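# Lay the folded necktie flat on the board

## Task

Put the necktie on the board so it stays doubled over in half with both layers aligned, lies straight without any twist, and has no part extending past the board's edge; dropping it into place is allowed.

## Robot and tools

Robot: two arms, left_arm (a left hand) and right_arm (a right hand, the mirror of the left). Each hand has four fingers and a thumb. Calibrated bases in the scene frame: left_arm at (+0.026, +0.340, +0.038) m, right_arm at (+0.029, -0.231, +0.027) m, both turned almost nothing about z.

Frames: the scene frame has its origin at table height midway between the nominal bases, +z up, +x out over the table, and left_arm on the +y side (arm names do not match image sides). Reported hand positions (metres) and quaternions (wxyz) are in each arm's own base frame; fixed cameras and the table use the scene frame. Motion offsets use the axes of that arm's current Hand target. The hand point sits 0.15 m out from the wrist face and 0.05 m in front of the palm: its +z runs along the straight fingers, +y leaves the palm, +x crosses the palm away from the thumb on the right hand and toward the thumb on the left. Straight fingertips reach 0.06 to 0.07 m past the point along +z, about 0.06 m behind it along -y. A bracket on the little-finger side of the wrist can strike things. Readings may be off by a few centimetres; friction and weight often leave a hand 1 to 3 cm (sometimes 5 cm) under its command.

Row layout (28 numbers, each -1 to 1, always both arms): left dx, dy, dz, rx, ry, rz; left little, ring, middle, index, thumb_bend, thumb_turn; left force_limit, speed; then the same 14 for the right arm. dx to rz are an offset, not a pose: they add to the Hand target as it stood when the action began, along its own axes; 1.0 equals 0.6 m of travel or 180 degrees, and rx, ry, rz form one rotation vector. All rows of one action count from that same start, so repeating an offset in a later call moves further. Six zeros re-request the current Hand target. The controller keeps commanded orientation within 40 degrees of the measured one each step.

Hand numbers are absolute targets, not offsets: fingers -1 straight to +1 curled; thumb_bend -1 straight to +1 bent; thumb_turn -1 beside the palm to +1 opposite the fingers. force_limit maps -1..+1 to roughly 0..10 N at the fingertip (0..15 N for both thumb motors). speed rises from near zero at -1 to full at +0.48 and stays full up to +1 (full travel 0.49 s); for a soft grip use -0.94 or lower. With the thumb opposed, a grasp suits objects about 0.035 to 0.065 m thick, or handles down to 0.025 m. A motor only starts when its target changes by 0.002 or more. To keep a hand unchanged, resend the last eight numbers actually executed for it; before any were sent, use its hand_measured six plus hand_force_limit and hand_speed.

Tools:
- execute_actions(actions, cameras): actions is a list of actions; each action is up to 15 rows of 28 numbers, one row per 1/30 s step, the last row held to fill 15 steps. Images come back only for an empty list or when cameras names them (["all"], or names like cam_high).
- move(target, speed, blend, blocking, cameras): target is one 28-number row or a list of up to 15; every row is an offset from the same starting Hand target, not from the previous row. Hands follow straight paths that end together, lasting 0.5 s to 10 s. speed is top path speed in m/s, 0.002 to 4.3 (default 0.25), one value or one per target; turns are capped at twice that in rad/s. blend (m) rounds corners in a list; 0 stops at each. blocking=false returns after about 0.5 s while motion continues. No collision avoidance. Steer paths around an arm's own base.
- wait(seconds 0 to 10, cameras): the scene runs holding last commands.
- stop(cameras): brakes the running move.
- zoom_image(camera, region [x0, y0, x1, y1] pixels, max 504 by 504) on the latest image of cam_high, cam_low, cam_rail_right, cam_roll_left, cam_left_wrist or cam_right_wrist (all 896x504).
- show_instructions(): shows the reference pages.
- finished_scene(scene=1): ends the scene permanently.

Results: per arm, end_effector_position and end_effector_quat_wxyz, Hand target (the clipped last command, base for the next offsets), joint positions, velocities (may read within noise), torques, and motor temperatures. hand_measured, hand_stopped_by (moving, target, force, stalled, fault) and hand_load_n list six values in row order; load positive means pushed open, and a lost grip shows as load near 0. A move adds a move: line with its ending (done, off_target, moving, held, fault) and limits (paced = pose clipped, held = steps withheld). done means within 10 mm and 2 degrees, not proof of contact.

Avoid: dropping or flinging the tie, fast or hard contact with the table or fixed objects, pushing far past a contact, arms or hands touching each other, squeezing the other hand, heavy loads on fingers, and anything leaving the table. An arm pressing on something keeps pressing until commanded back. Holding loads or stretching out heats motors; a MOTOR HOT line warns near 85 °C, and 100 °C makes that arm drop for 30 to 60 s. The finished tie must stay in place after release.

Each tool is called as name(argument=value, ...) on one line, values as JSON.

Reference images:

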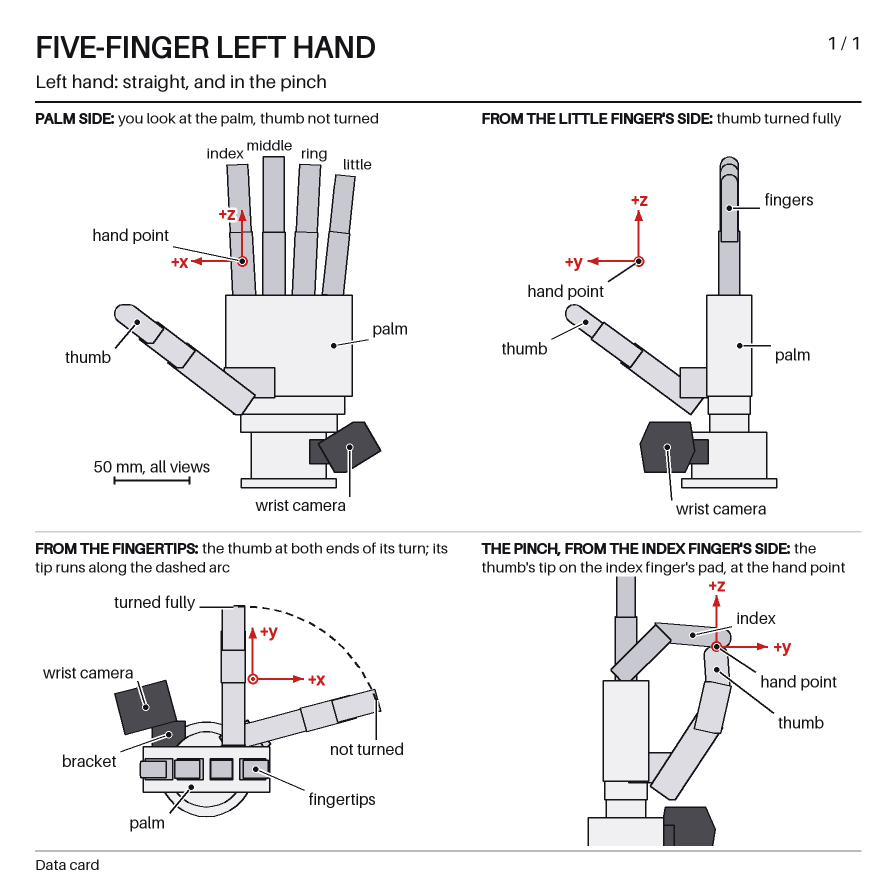

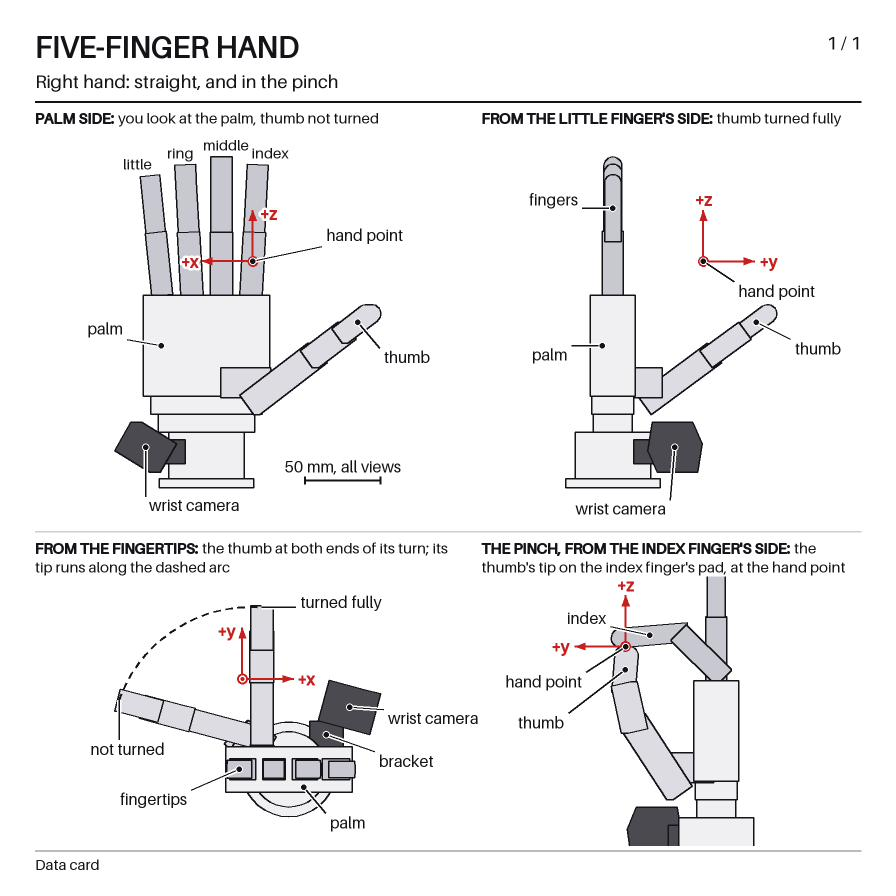

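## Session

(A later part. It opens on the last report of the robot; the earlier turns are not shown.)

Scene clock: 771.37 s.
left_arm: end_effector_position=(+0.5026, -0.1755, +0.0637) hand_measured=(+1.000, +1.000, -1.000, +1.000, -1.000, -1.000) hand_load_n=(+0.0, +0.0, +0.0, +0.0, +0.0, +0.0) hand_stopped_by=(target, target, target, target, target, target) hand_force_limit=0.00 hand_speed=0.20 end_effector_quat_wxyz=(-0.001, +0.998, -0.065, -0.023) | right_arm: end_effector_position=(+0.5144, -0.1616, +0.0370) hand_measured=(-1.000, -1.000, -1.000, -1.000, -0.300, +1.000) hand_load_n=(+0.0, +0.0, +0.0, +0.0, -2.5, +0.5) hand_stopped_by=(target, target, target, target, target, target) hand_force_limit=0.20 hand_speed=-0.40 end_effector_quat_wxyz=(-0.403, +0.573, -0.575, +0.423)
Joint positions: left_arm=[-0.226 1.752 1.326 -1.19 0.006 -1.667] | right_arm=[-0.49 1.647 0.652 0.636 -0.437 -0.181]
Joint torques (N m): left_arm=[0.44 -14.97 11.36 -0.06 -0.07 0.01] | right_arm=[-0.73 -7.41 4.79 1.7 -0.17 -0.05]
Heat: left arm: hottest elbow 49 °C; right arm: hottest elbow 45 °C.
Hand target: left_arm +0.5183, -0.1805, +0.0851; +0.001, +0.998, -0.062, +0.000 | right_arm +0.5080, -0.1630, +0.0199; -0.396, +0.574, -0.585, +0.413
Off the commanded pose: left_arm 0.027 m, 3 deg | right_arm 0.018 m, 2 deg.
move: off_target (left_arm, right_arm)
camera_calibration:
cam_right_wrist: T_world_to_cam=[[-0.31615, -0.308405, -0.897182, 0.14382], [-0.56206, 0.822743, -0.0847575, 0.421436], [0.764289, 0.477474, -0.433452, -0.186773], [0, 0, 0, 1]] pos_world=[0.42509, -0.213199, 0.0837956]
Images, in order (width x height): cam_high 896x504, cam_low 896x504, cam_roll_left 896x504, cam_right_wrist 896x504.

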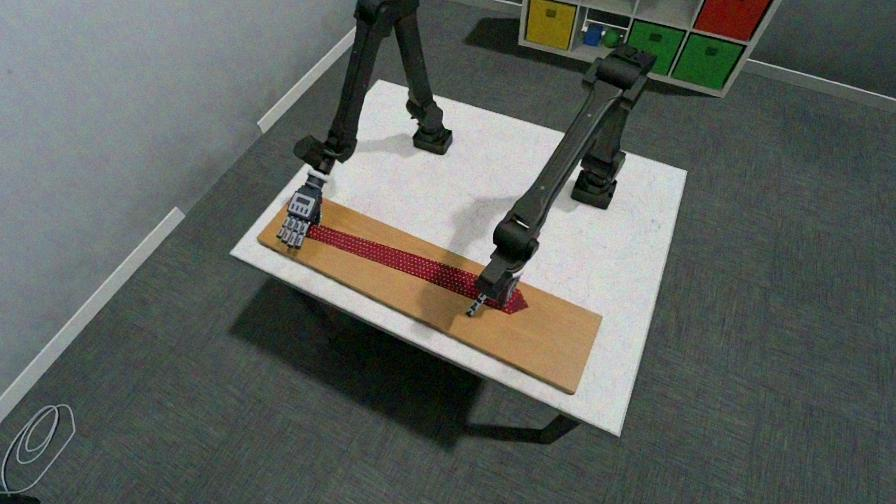

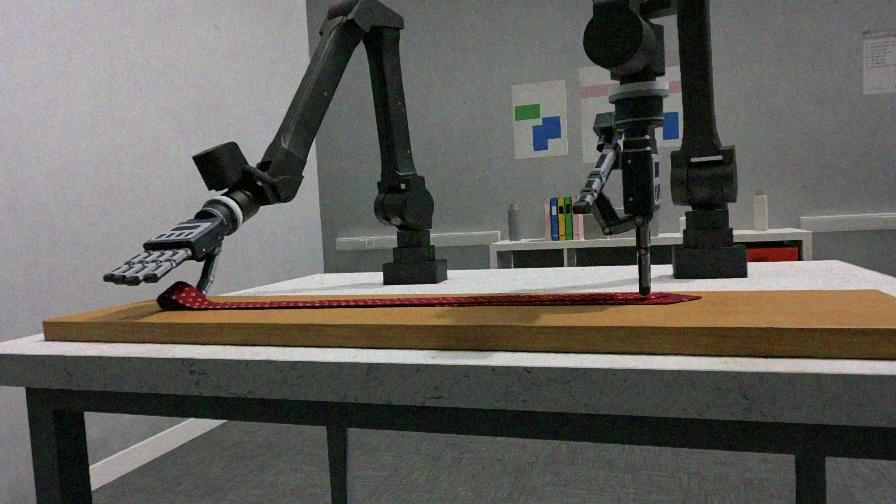

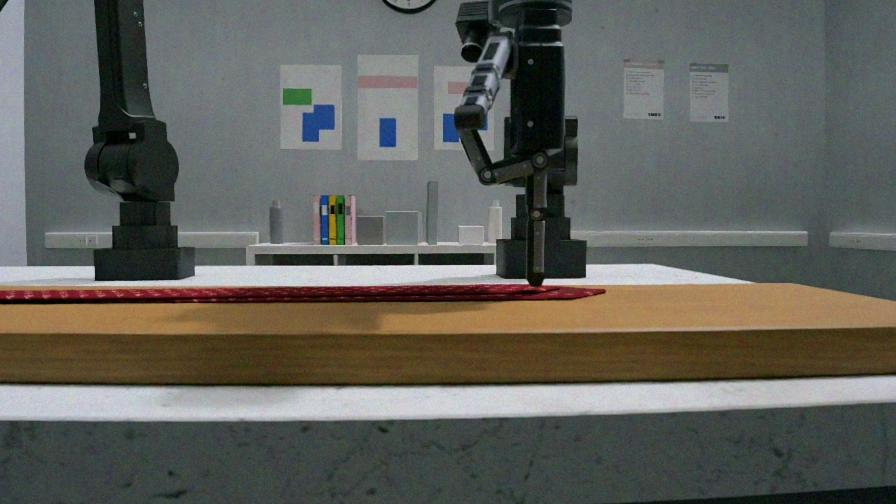

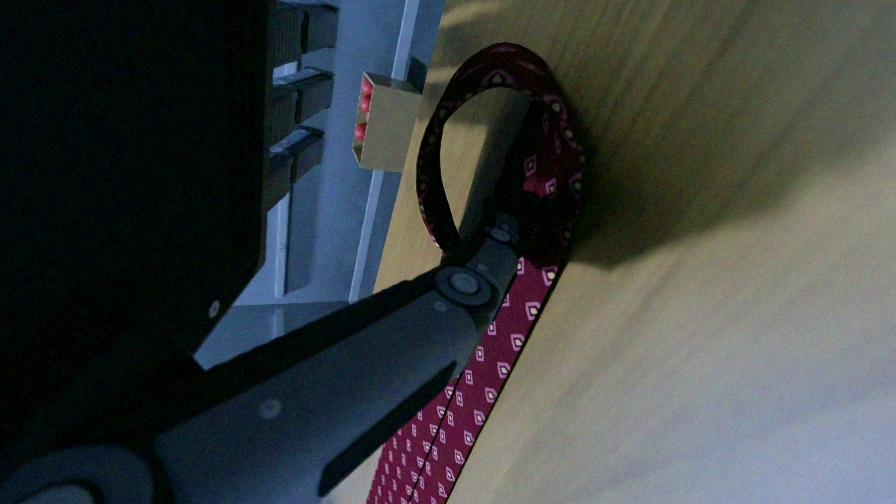

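move(target=[[0.0024,0.019,0,0,0,0,1,1,-1,1,-1,-1,0,0.2,0,0,0,0,0,0,-1,-1,-1,-1,-0.3,1,0.2,-0.4],[0.0024,0.019,0.07,0,0,0,1,1,-1,1,-1,-1,0,0.2,0,0,0,0,0,0,-1,-1,-1,-1,-0.3,1,0.2,-0.4],[-0.0062,-0.0496,0.07,0,0,0,1,1,-1,1,-1,-1,0,0.2,0,0,0,0,0,0,-1,-1,-1,-1,-0.3,1,0.2,-0.4]], speed=0.05, cameras=["cam_high","cam_low","cam_roll_left","cam_right_wrist"])

zoom_image(camera="cam_roll_left", region=[440, 230, 640, 330])

Scene clock: 776.47 s.
left_arm: end_effector_position=(+0.5190, -0.1714, +0.0558) hand_measured=(+1.000, +1.000, -1.000, +1.000, -1.000, -1.000) hand_load_n=(+0.0, +0.0, -4.5, +0.0, +0.0, +0.0) hand_stopped_by=(target, target, target, target, target, target) hand_force_limit=0.00 hand_speed=0.20 end_effector_quat_wxyz=(+0.011, +0.997, -0.073, +0.008) | right_arm: end_effector_position=(+0.5145, -0.1616, +0.0371) hand_measured=(-1.000, -1.000, -1.000, -1.000, -0.300, +1.000) hand_load_n=(+0.0, +0.0, +0.0, +0.0, -2.5, +0.0) hand_stopped_by=(target, target, target, target, target, target) hand_force_limit=0.20 hand_speed=-0.40 end_effector_quat_wxyz=(-0.403, +0.573, -0.575, +0.423)
Joint positions: left_arm=[-0.204 1.762 1.309 -1.1 0.019 -1.629] | right_arm=[-0.49 1.647 0.652 0.637 -0.437 -0.181]
Joint torques (N m): left_arm=[3.14 -13.33 6.94 0.85 -0.57 0.21] | right_arm=[-0.91 -7.82 4.67 1.95 -0.08 -0.05]
Heat: left arm: hottest elbow 50 °C; right arm: hottest elbow 44 °C.
Hand target: left_arm +0.5182, -0.1507, +0.0431; +0.001, +0.998, -0.062, +0.000 | right_arm +0.5080, -0.1630, +0.0200; -0.396, +0.574, -0.585, +0.413
Off the commanded pose: left_arm 0.024 m, 2 deg | right_arm 0.018 m, 2 deg.
move: off_target (left_arm, right_arm)
camera_calibration:
cam_right_wrist: T_world_to_cam=[[-0.315897, -0.30863, -0.897194, 0.143757], [-0.562051, 0.822712, -0.085114, 0.421603], [0.764401, 0.477381, -0.433358, -0.186833], [0, 0, 0, 1]] pos_world=[0.42519, -0.213299, 0.0838962]
Images, in order (width x height): cam_high 896x504, cam_low 896x504, cam_roll_left 896x504, cam_right_wrist 896x504.

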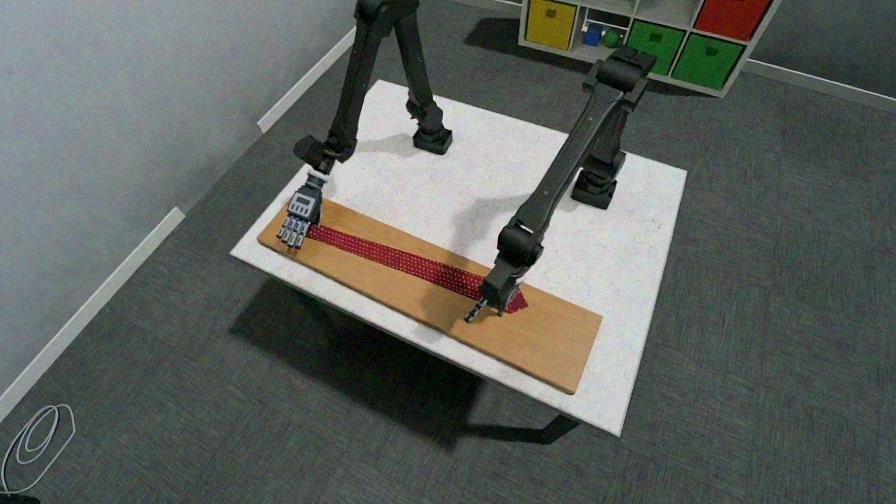

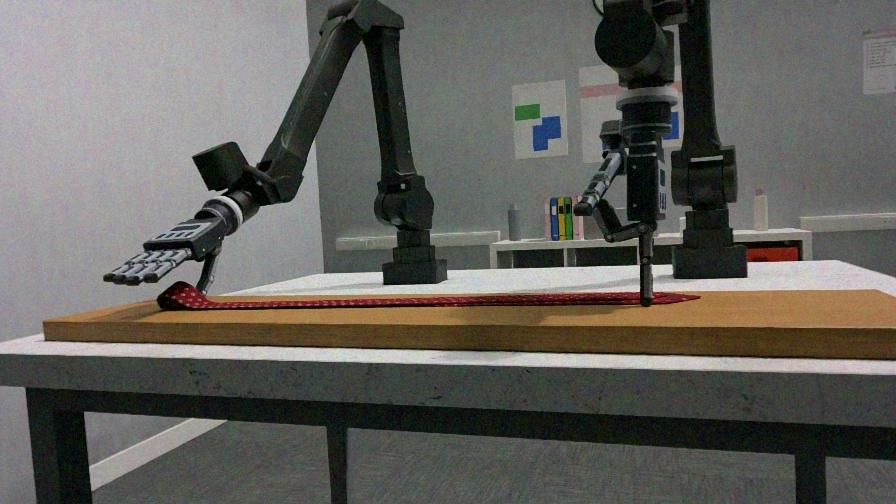

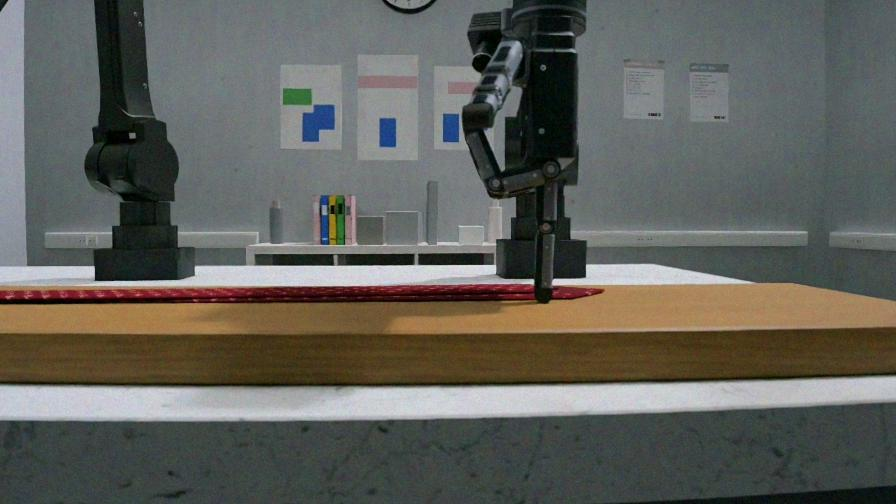

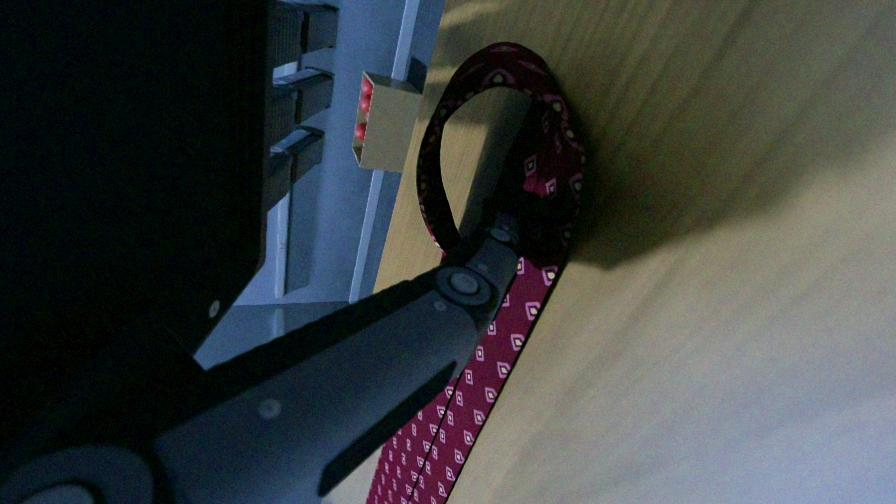

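Scaled by 2.520 from the camera's 896x504 image, which has a finer 1280x720 frame.

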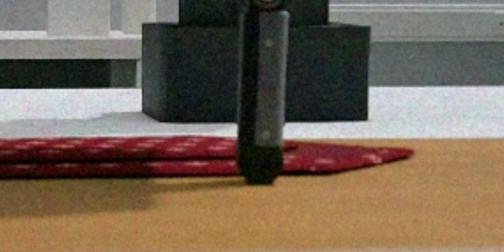

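move(target=[[0.0041,0.0331,-0.0583,0,0,0,1,1,-1,1,-1,-1,0,0.2,0,0,0,0,0,0,-1,-1,-1,-1,-0.3,1,0.2,-0.4],[-0.0291,0.0624,-0.0583,0,0,0,1,1,-1,1,-1,-1,0,0.2,0,0,0,0,0,0,-1,-1,-1,-1,-0.3,1,0.2,-0.4],[-0.0291,0.0624,0,0,0,0,1,1,-1,1,-1,-1,0,0.2,0,0,0,0,0,0,-1,-1,-1,-1,-0.3,1,0.2,-0.4]], speed=0.06, cameras=["cam_high","cam_low","cam_roll_left"])

zoom_image(camera="cam_roll_left", region=[440, 230, 640, 330])

Scene clock: 780.83 s.
left_arm: end_effector_position=(+0.4982, -0.1804, +0.0589) hand_measured=(+1.000, +1.000, -1.000, +1.000, -1.000, -1.000) hand_load_n=(+0.0, +0.0, +0.0, +0.0, +0.0, +0.0) hand_stopped_by=(target, target, target, target, target, target) hand_force_limit=0.00 hand_speed=0.20 end_effector_quat_wxyz=(+0.004, +0.998, -0.061, +0.010) | right_arm: end_effector_position=(+0.5145, -0.1616, +0.0371) hand_measured=(-1.000, -1.000, -1.000, -1.000, -0.300, +1.000) hand_load_n=(+0.0, +0.0, +0.0, +0.0, -2.5, +0.0) hand_stopped_by=(target, target, target, target, target, target) hand_force_limit=0.20 hand_speed=-0.40 end_effector_quat_wxyz=(-0.403, +0.573, -0.575, +0.423)
Joint positions: left_arm=[-0.238 1.71 1.248 -1.088 0.005 -1.687] | right_arm=[-0.49 1.647 0.652 0.637 -0.437 -0.181]
Joint torques (N m): left_arm=[-0.21 -11.11 8.01 0.94 -0.07 0.01] | right_arm=[-1.26 -7.47 4.96 1.76 -0.11 0.01]
Heat: left arm: hottest elbow 50 °C; right arm: hottest elbow 44 °C.
Hand target: left_arm +0.4963, -0.1854, +0.0432; +0.001, +0.998, -0.062, +0.000 | right_arm +0.5080, -0.1630, +0.0200; -0.396, +0.574, -0.585, +0.413
Off the commanded pose: left_arm 0.017 m, 1 deg | right_arm 0.018 m, 2 deg.
move: off_target (left_arm, right_arm)
Images, in order (width x height): cam_high 896x504, cam_low 896x504, cam_roll_left 896x504.

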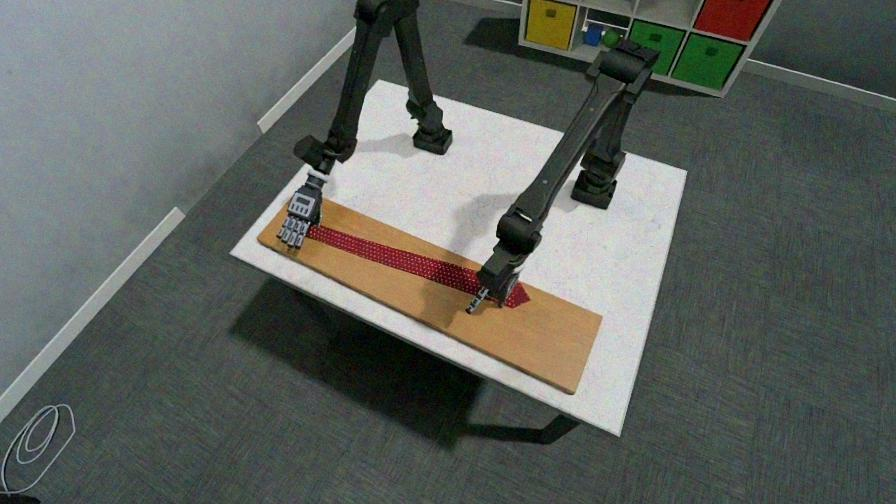

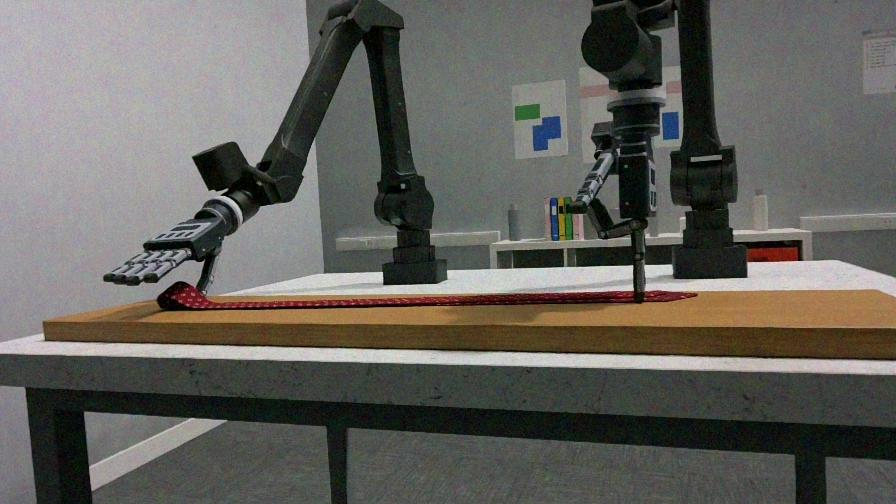

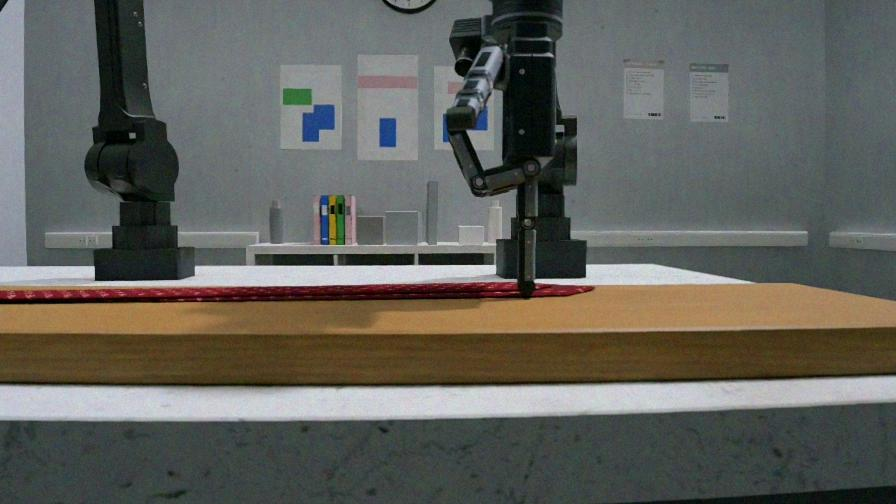

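Scaled by 2.520 from the camera's 896x504 image, which has a finer 1280x720 frame.

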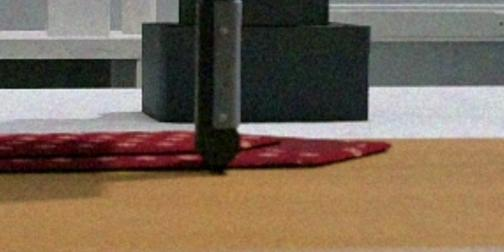

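zoom_image(camera="cam_high", region=[440, 240, 560, 330])

zoom_image(camera="cam_low", region=[560, 240, 740, 340])

Scaled by 4.200 from the camera's 896x504 image, which has a finer 1280x720 frame.

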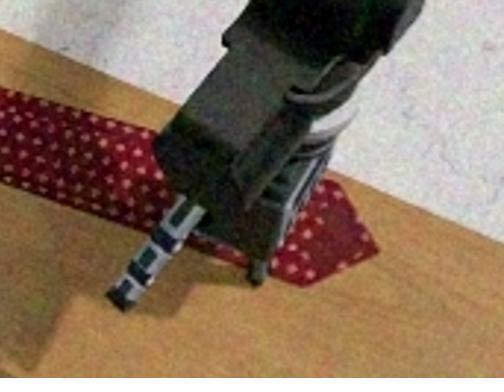

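Scaled by 2.800 from the camera's 896x504 image, which has a finer 1280x720 frame.

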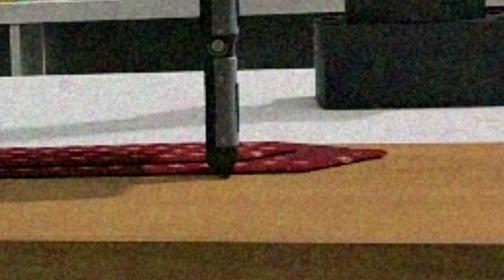

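move(target=[[0,0,-0.1117,0,0,0,1,1,-1,1,-1,-1,0,0.2,0,0,0,0,0,0,-1,-1,-1,-1,-0.3,1,0.2,-0.4],[-0.0513,-0.0027,-0.1117,0,0,0,1,1,-1,1,-1,-1,0,0.2,0,0,0,0,0,0,-1,-1,-1,-1,-0.3,1,0.2,-0.4]], speed=0.08, cameras=["cam_high","cam_low","cam_roll_left"])

zoom_image(camera="cam_high", region=[440, 240, 560, 330])

zoom_image(camera="cam_roll_left", region=[440, 230, 640, 330])

Scene clock: 785.43 s.
left_arm: end_effector_position=(+0.4664, -0.1736, +0.1067) hand_measured=(+1.000, +1.000, -1.000, +1.000, -1.000, -1.000) hand_load_n=(+0.0, +0.0, +0.0, +0.5, -0.5, +0.0) hand_stopped_by=(target, target, target, target, target, target) hand_force_limit=0.00 hand_speed=0.20 end_effector_quat_wxyz=(+0.001, +0.998, -0.060, -0.008) | right_arm: end_effector_position=(+0.5145, -0.1616, +0.0371) hand_measured=(-1.000, -1.000, -1.000, -1.000, -0.300, +1.000) hand_load_n=(-0.5, +0.0, +0.0, +0.0, -2.5, +0.0) hand_stopped_by=(target, target, target, target, target, target) hand_force_limit=0.20 hand_speed=-0.40 end_effector_quat_wxyz=(-0.403, +0.573, -0.575, +0.423)
Joint positions: left_arm=[-0.241 1.604 1.252 -1.235 0.005 -1.691] | right_arm=[-0.49 1.647 0.652 0.637 -0.437 -0.181]
Joint torques (N m): left_arm=[-0.38 -12.86 8.36 0.81 -0.05 0.02] | right_arm=[-0.26 -8.41 4.82 1.95 -0.15 -0.02]
Heat: left arm: hottest elbow 50 °C; right arm: hottest elbow 43 °C.
Hand target: left_arm +0.4660, -0.1801, +0.1102; +0.001, +0.998, -0.062, +0.000 | right_arm +0.5080, -0.1630, +0.0200; -0.396, +0.574, -0.585, +0.413
Off the commanded pose: left_arm 0.007 m, 1 deg | right_arm 0.018 m, 2 deg.
move: off_target (right_arm)
Images, in order (width x height): cam_high 896x504, cam_low 896x504, cam_roll_left 896x504.

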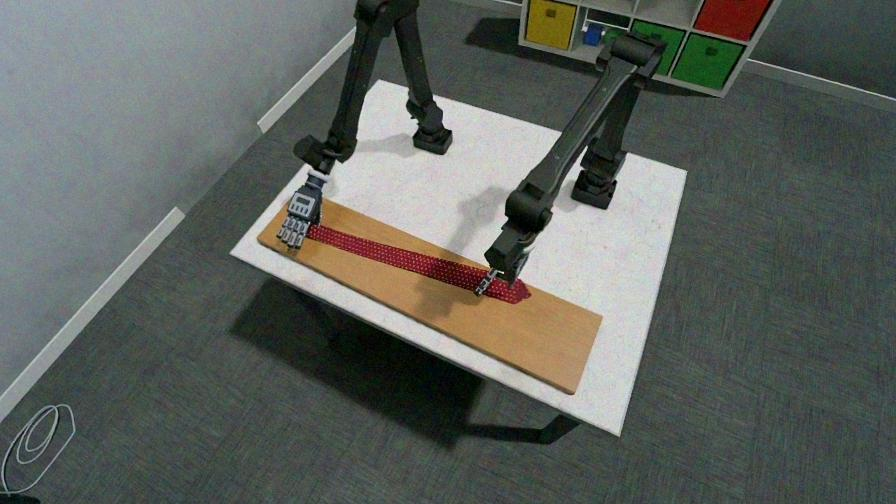

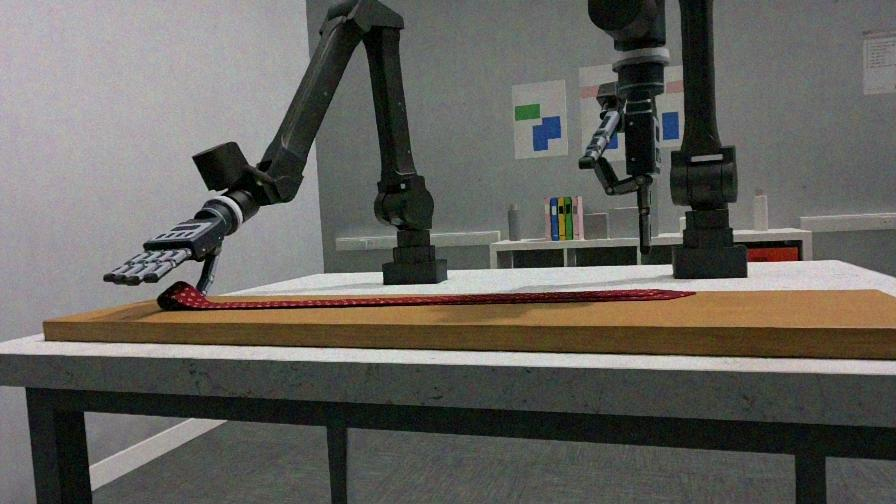

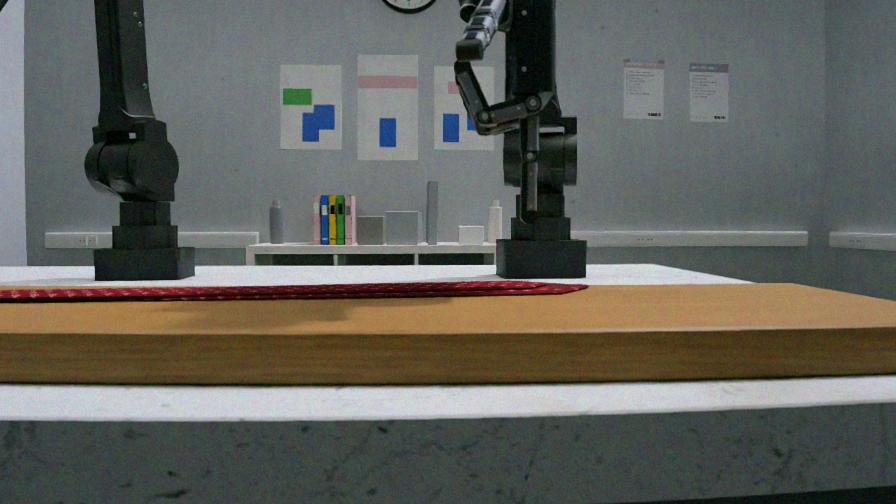

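Scaled by 4.200 from the camera's 896x504 image, which has a finer 1280x720 frame.

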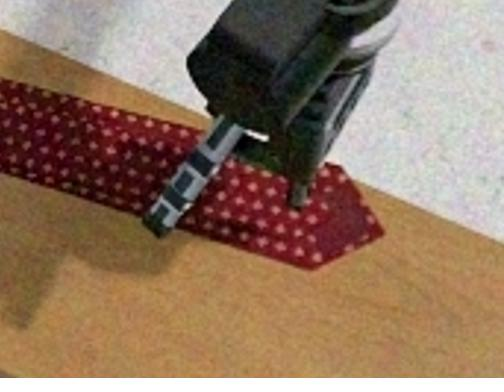

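Scaled by 2.520 from the camera's 896x504 image, which has a finer 1280x720 frame.

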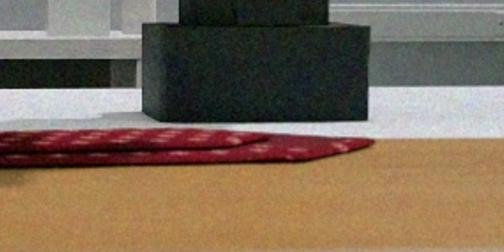

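move(target=[[-0.0413,0.0052,0,0,0,0,1,1,-1,1,-1,-1,0,0.2,0,0,0,0,0,0,-1,-1,-1,-1,-0.3,1,0.2,-0.4],[-0.0413,0.0052,0.1117,0,0,0,1,1,-1,1,-1,-1,0,0.2,0,0,0,0,0,0,-1,-1,-1,-1,-0.3,1,0.2,-0.4],[0.0496,-0.0062,0.1117,0,0,0,1,1,-1,1,-1,-1,0,0.2,0,0,0,0,0,0,-1,-1,-1,-1,-0.3,1,0.2,-0.4]], speed=0.06, cameras=["cam_high","cam_low","cam_roll_left"])

zoom_image(camera="cam_high", region=[440, 240, 560, 330])

zoom_image(camera="cam_roll_left", region=[440, 230, 640, 330])

Scene clock: 790.33 s.
left_arm: end_effector_position=(+0.4867, -0.1851, +0.0596) hand_measured=(+1.000, +1.000, -1.000, +1.000, -1.000, -1.000) hand_load_n=(+0.0, +0.0, +0.5, +0.0, -0.5, +0.0) hand_stopped_by=(target, target, target, target, target, target) hand_force_limit=0.00 hand_speed=0.20 end_effector_quat_wxyz=(+0.004, +0.998, -0.064, +0.013) | right_arm: end_effector_position=(+0.5145, -0.1616, +0.0371) hand_measured=(-1.000, -1.000, -1.000, -1.000, -0.300, +1.000) hand_load_n=(+0.0, +0.0, +0.0, +0.0, -3.0, -0.5) hand_stopped_by=(target, target, target, target, target, target) hand_force_limit=0.20 hand_speed=-0.40 end_effector_quat_wxyz=(-0.403, +0.573, -0.575, +0.423)
Joint positions: left_arm=[-0.254 1.682 1.213 -1.073 0.002 -1.698] | right_arm=[-0.49 1.647 0.652 0.637 -0.437 -0.181]
Joint torques (N m): left_arm=[1.85 -8.7 10.09 0.44 0.05 0.25] | right_arm=[-1.55 -8.35 4.89 1.89 -0.16 0]
Heat: left arm: hottest elbow 50 °C; right arm: hottest elbow 43 °C.
Hand target: left_arm +0.4960, -0.1801, +0.0431; +0.001, +0.998, -0.062, +0.000 | right_arm +0.5080, -0.1630, +0.0200; -0.396, +0.574, -0.585, +0.413
Off the commanded pose: left_arm 0.020 m, 2 deg | right_arm 0.018 m, 2 deg.
move: off_target (left_arm, right_arm)
Images, in order (width x height): cam_high 896x504, cam_low 896x504, cam_roll_left 896x504.

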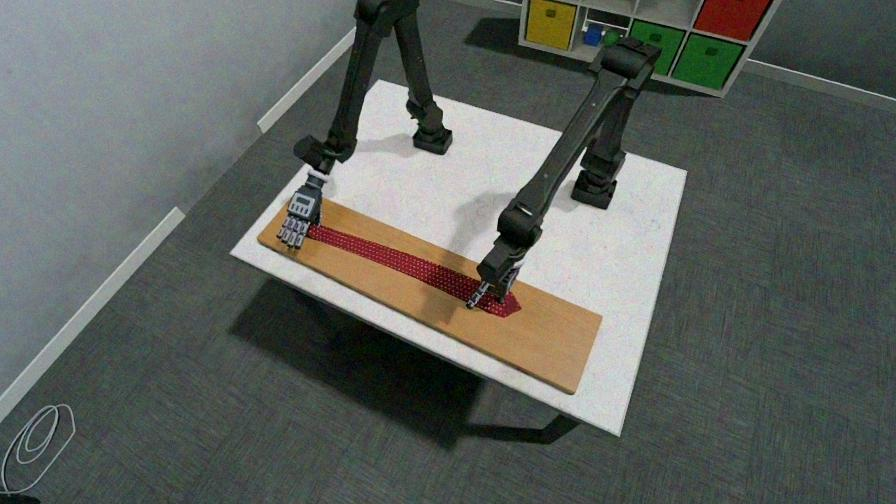

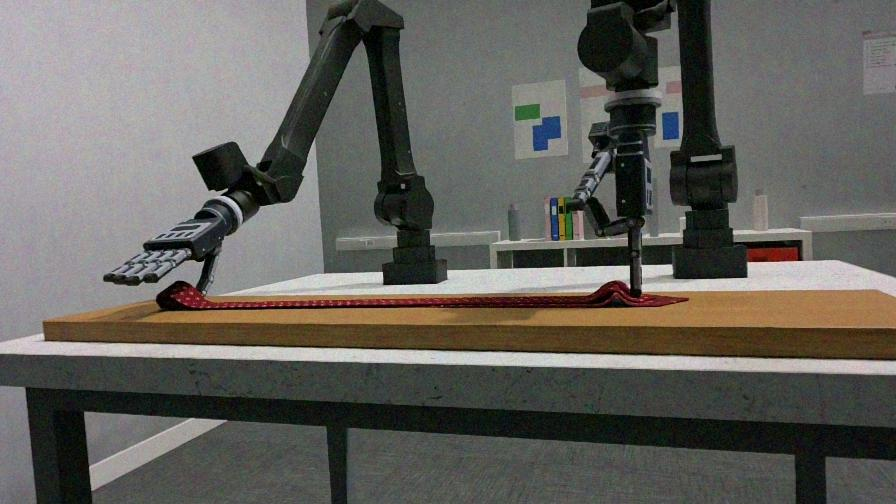

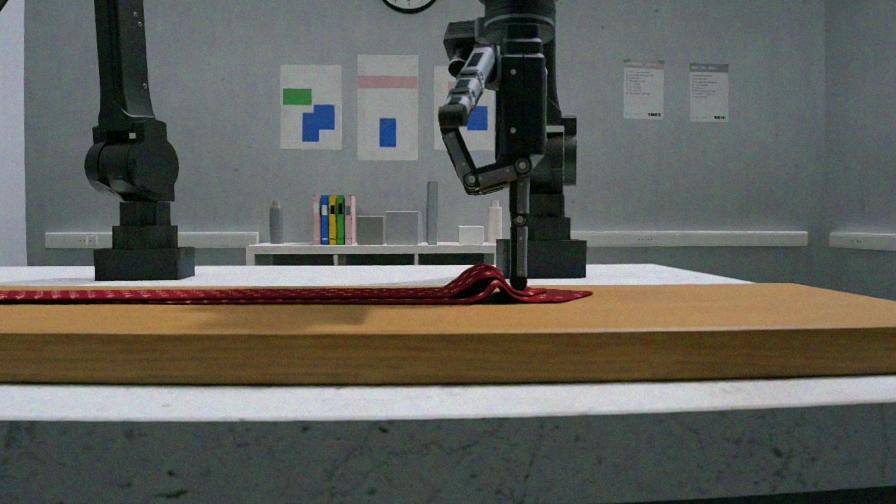

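Scaled by 4.200 from the camera's 896x504 image, which has a finer 1280x720 frame.

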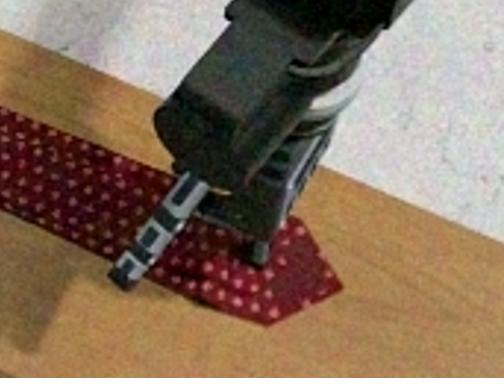

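Scaled by 2.520 from the camera's 896x504 image, which has a finer 1280x720 frame.

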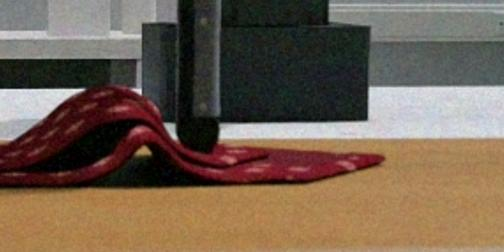

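move(target=[-0.0093,-0.0744,0.002,0,0,0,1,1,-1,1,-1,-1,0,0.2,0,0,0,0,0,0,-1,-1,-1,-1,-0.3,1,0.2,-0.4], speed=0.05, cameras=["cam_high","cam_low","cam_roll_left","cam_right_wrist"])

zoom_image(camera="cam_high", region=[440, 240, 560, 330])

zoom_image(camera="cam_roll_left", region=[440, 230, 640, 330])

Scene clock: 792.40 s.
left_arm: end_effector_position=(+0.4940, -0.1495, +0.0599) hand_measured=(+1.000, +1.000, -1.000, +1.000, -1.000, -1.000) hand_load_n=(+0.5, +0.0, -3.0, +0.0, +0.0, +0.0) hand_stopped_by=(target, target, target, target, target, target) hand_force_limit=0.00 hand_speed=0.20 end_effector_quat_wxyz=(+0.007, +0.997, -0.070, +0.013) | right_arm: end_effector_position=(+0.5145, -0.1616, +0.0371) hand_measured=(-1.000, -1.000, -1.000, -1.000, -0.300, +1.000) hand_load_n=(+0.0, +0.0, +0.0, +0.0, -3.0, +0.0) hand_stopped_by=(target, target, target, target, target, target) hand_force_limit=0.20 hand_speed=-0.40 end_effector_quat_wxyz=(-0.403, +0.573, -0.575, +0.423)
Joint positions: left_arm=[-0.174 1.682 1.213 -1.073 0.011 -1.605] | right_arm=[-0.49 1.647 0.652 0.637 -0.437 -0.181]
Joint torques (N m): left_arm=[2.73 -10.29 7.99 0.85 -0.26 0.25] | right_arm=[-1.96 -8.41 4.93 1.85 -0.11 0.02]
Heat: left arm: hottest elbow 50 °C; right arm: hottest elbow 43 °C.
Hand target: left_arm +0.4959, -0.1351, +0.0418; +0.001, +0.998, -0.062, +0.000 | right_arm +0.5080, -0.1630, +0.0200; -0.396, +0.574, -0.585, +0.413
Off the commanded pose: left_arm 0.023 m, 2 deg | right_arm 0.018 m, 2 deg.
move: off_target (left_arm, right_arm)
camera_calibration:
cam_right_wrist: T_world_to_cam=[[-0.315897, -0.30863, -0.897194, 0.143757], [-0.562051, 0.822712, -0.085114, 0.421603], [0.764401, 0.477381, -0.433358, -0.186833], [0, 0, 0, 1]] pos_world=[0.42519, -0.213299, 0.0838962]
Images, in order (width x height): cam_high 896x504, cam_low 896x504, cam_roll_left 896x504, cam_right_wrist 896x504.

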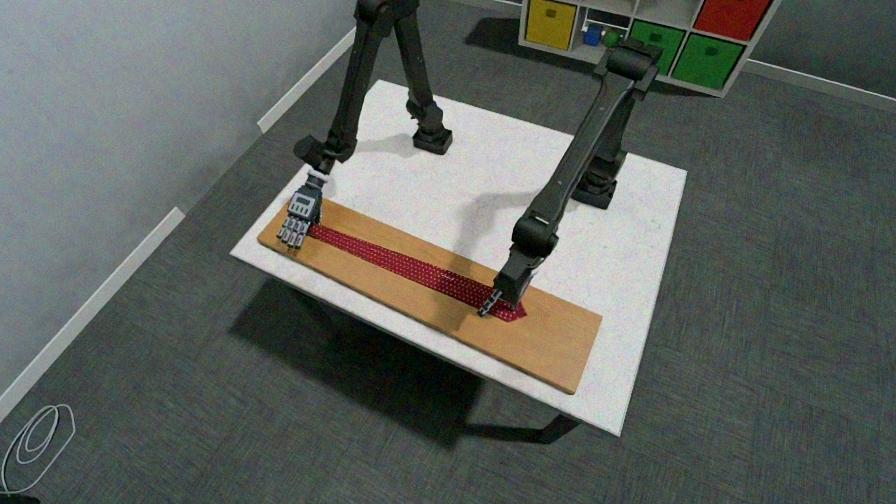

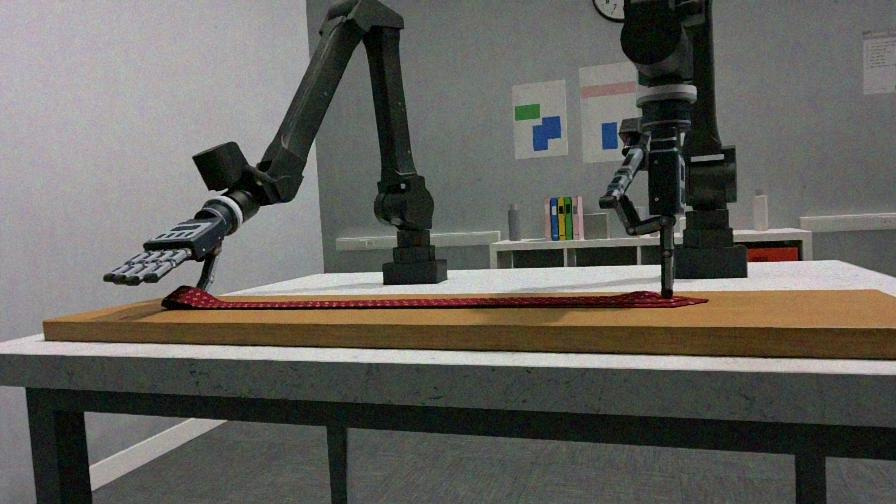

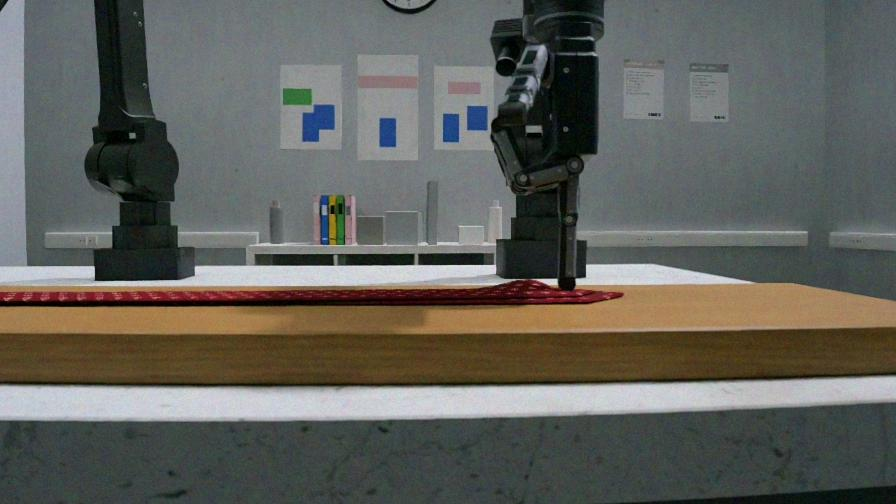

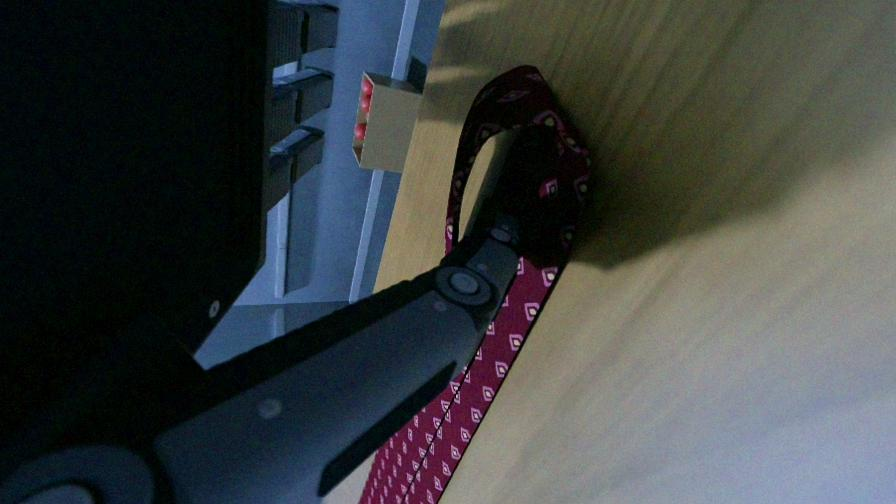

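Scaled by 4.200 from the camera's 896x504 image, which has a finer 1280x720 frame.

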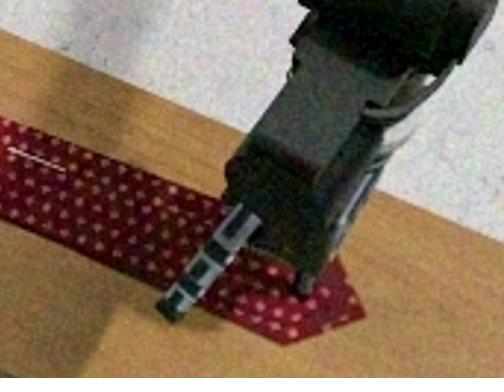

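Scaled by 2.520 from the camera's 896x504 image, which has a finer 1280x720 frame.

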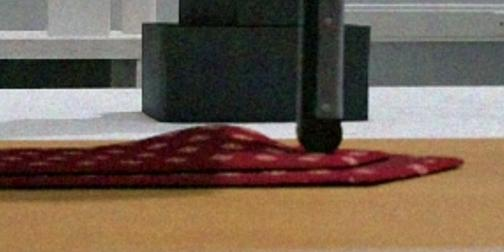

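move(target=[-0.0041,-0.0331,0.002,0,0,0,1,1,-1,1,-1,-1,0,0.2,0,0,0,0,0,0,-1,-1,-1,-1,-0.3,1,0.2,-0.4], speed=0.05, cameras=["cam_low","cam_roll_left","cam_right_wrist"])

zoom_image(camera="cam_roll_left", region=[480, 230, 680, 330])

Scene clock: 793.93 s.
left_arm: end_effector_position=(+0.4983, -0.1298, +0.0601) hand_measured=(+1.000, +1.000, -1.000, +1.000, -1.000, -1.000) hand_load_n=(+0.0, +0.0, -2.5, +0.0, +0.0, +0.0) hand_stopped_by=(target, target, target, target, target, target) hand_force_limit=0.00 hand_speed=0.20 end_effector_quat_wxyz=(+0.007, +0.997, -0.070, +0.016) | right_arm: end_effector_position=(+0.5145, -0.1616, +0.0371) hand_measured=(-1.000, -1.000, -1.000, -1.000, -0.300, +1.000) hand_load_n=(-0.5, +0.0, -0.5, +0.0, -2.5, +0.0) hand_stopped_by=(target, target, target, target, target, target) hand_force_limit=0.20 hand_speed=-0.40 end_effector_quat_wxyz=(-0.403, +0.573, -0.575, +0.423)
Joint positions: left_arm=[-0.132 1.682 1.213 -1.069 0.012 -1.564] | right_arm=[-0.49 1.647 0.652 0.637 -0.437 -0.181]
Joint torques (N m): left_arm=[2.61 -10.64 7.31 0.88 -0.28 0.21] | right_arm=[-0.67 -7.88 4.81 1.74 -0.12 -0.05]
Heat: left arm: hottest elbow 50 °C; right arm: hottest elbow 43 °C.
Hand target: left_arm +0.4960, -0.1152, +0.0406; +0.001, +0.998, -0.062, +0.000 | right_arm +0.5080, -0.1630, +0.0200; -0.396, +0.574, -0.585, +0.413
Off the commanded pose: left_arm 0.025 m, 2 deg | right_arm 0.018 m, 2 deg.
move: off_target (left_arm, right_arm)
camera_calibration:
cam_right_wrist: T_world_to_cam=[[-0.315897, -0.30863, -0.897194, 0.143757], [-0.562051, 0.822712, -0.085114, 0.421603], [0.764401, 0.477381, -0.433358, -0.186833], [0, 0, 0, 1]] pos_world=[0.42519, -0.213299, 0.0838962]
Images, in order (width x height): cam_low 896x504, cam_roll_left 896x504, cam_right_wrist 896x504.

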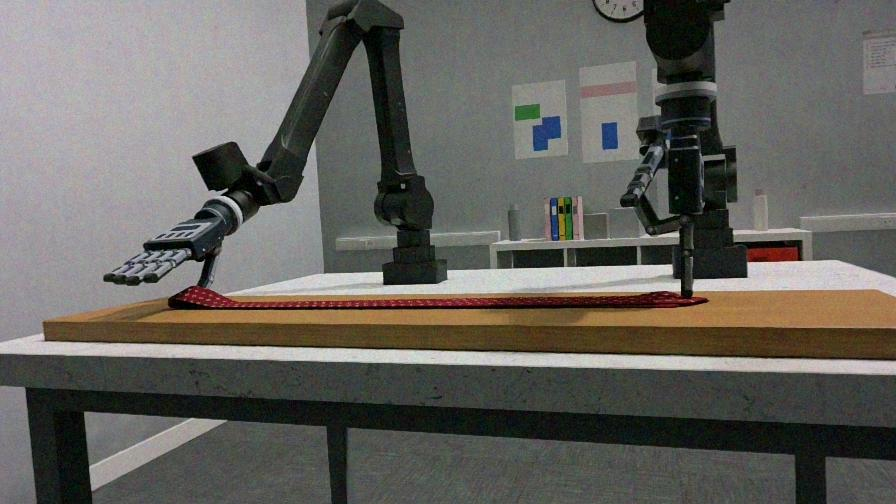

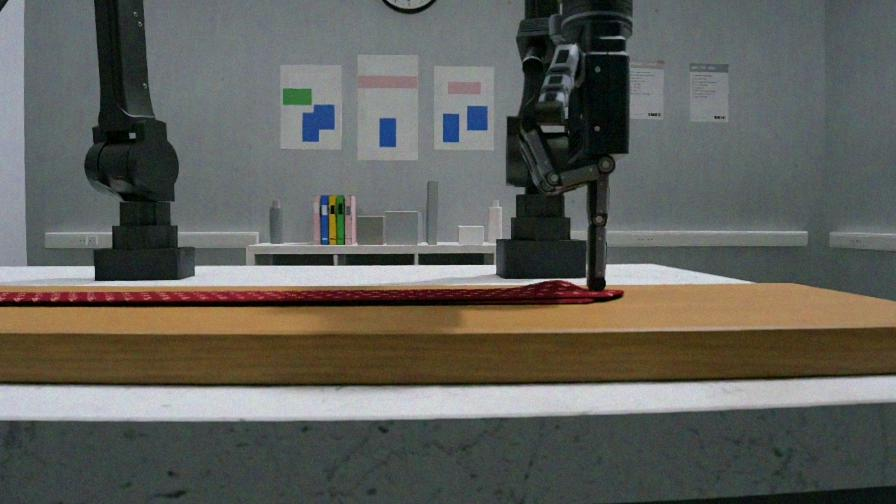

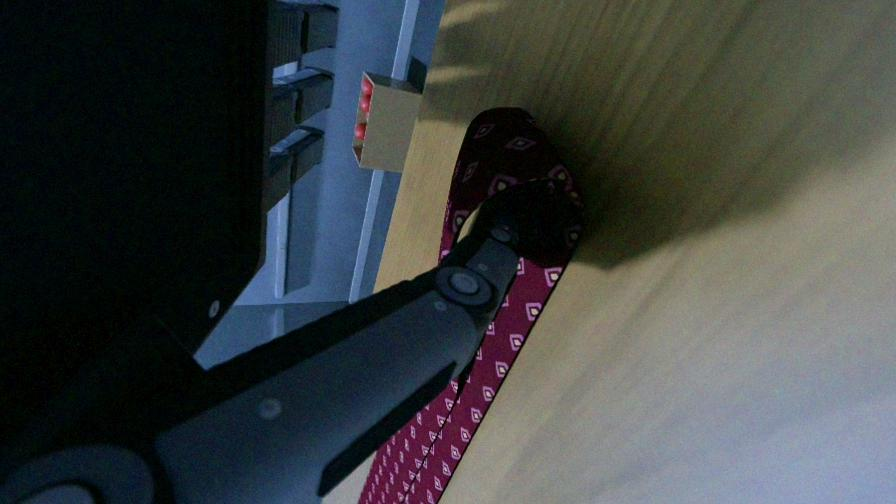

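Scaled by 2.520 from the camera's 896x504 image, which has a finer 1280x720 frame.

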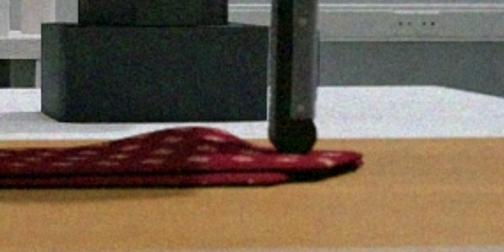

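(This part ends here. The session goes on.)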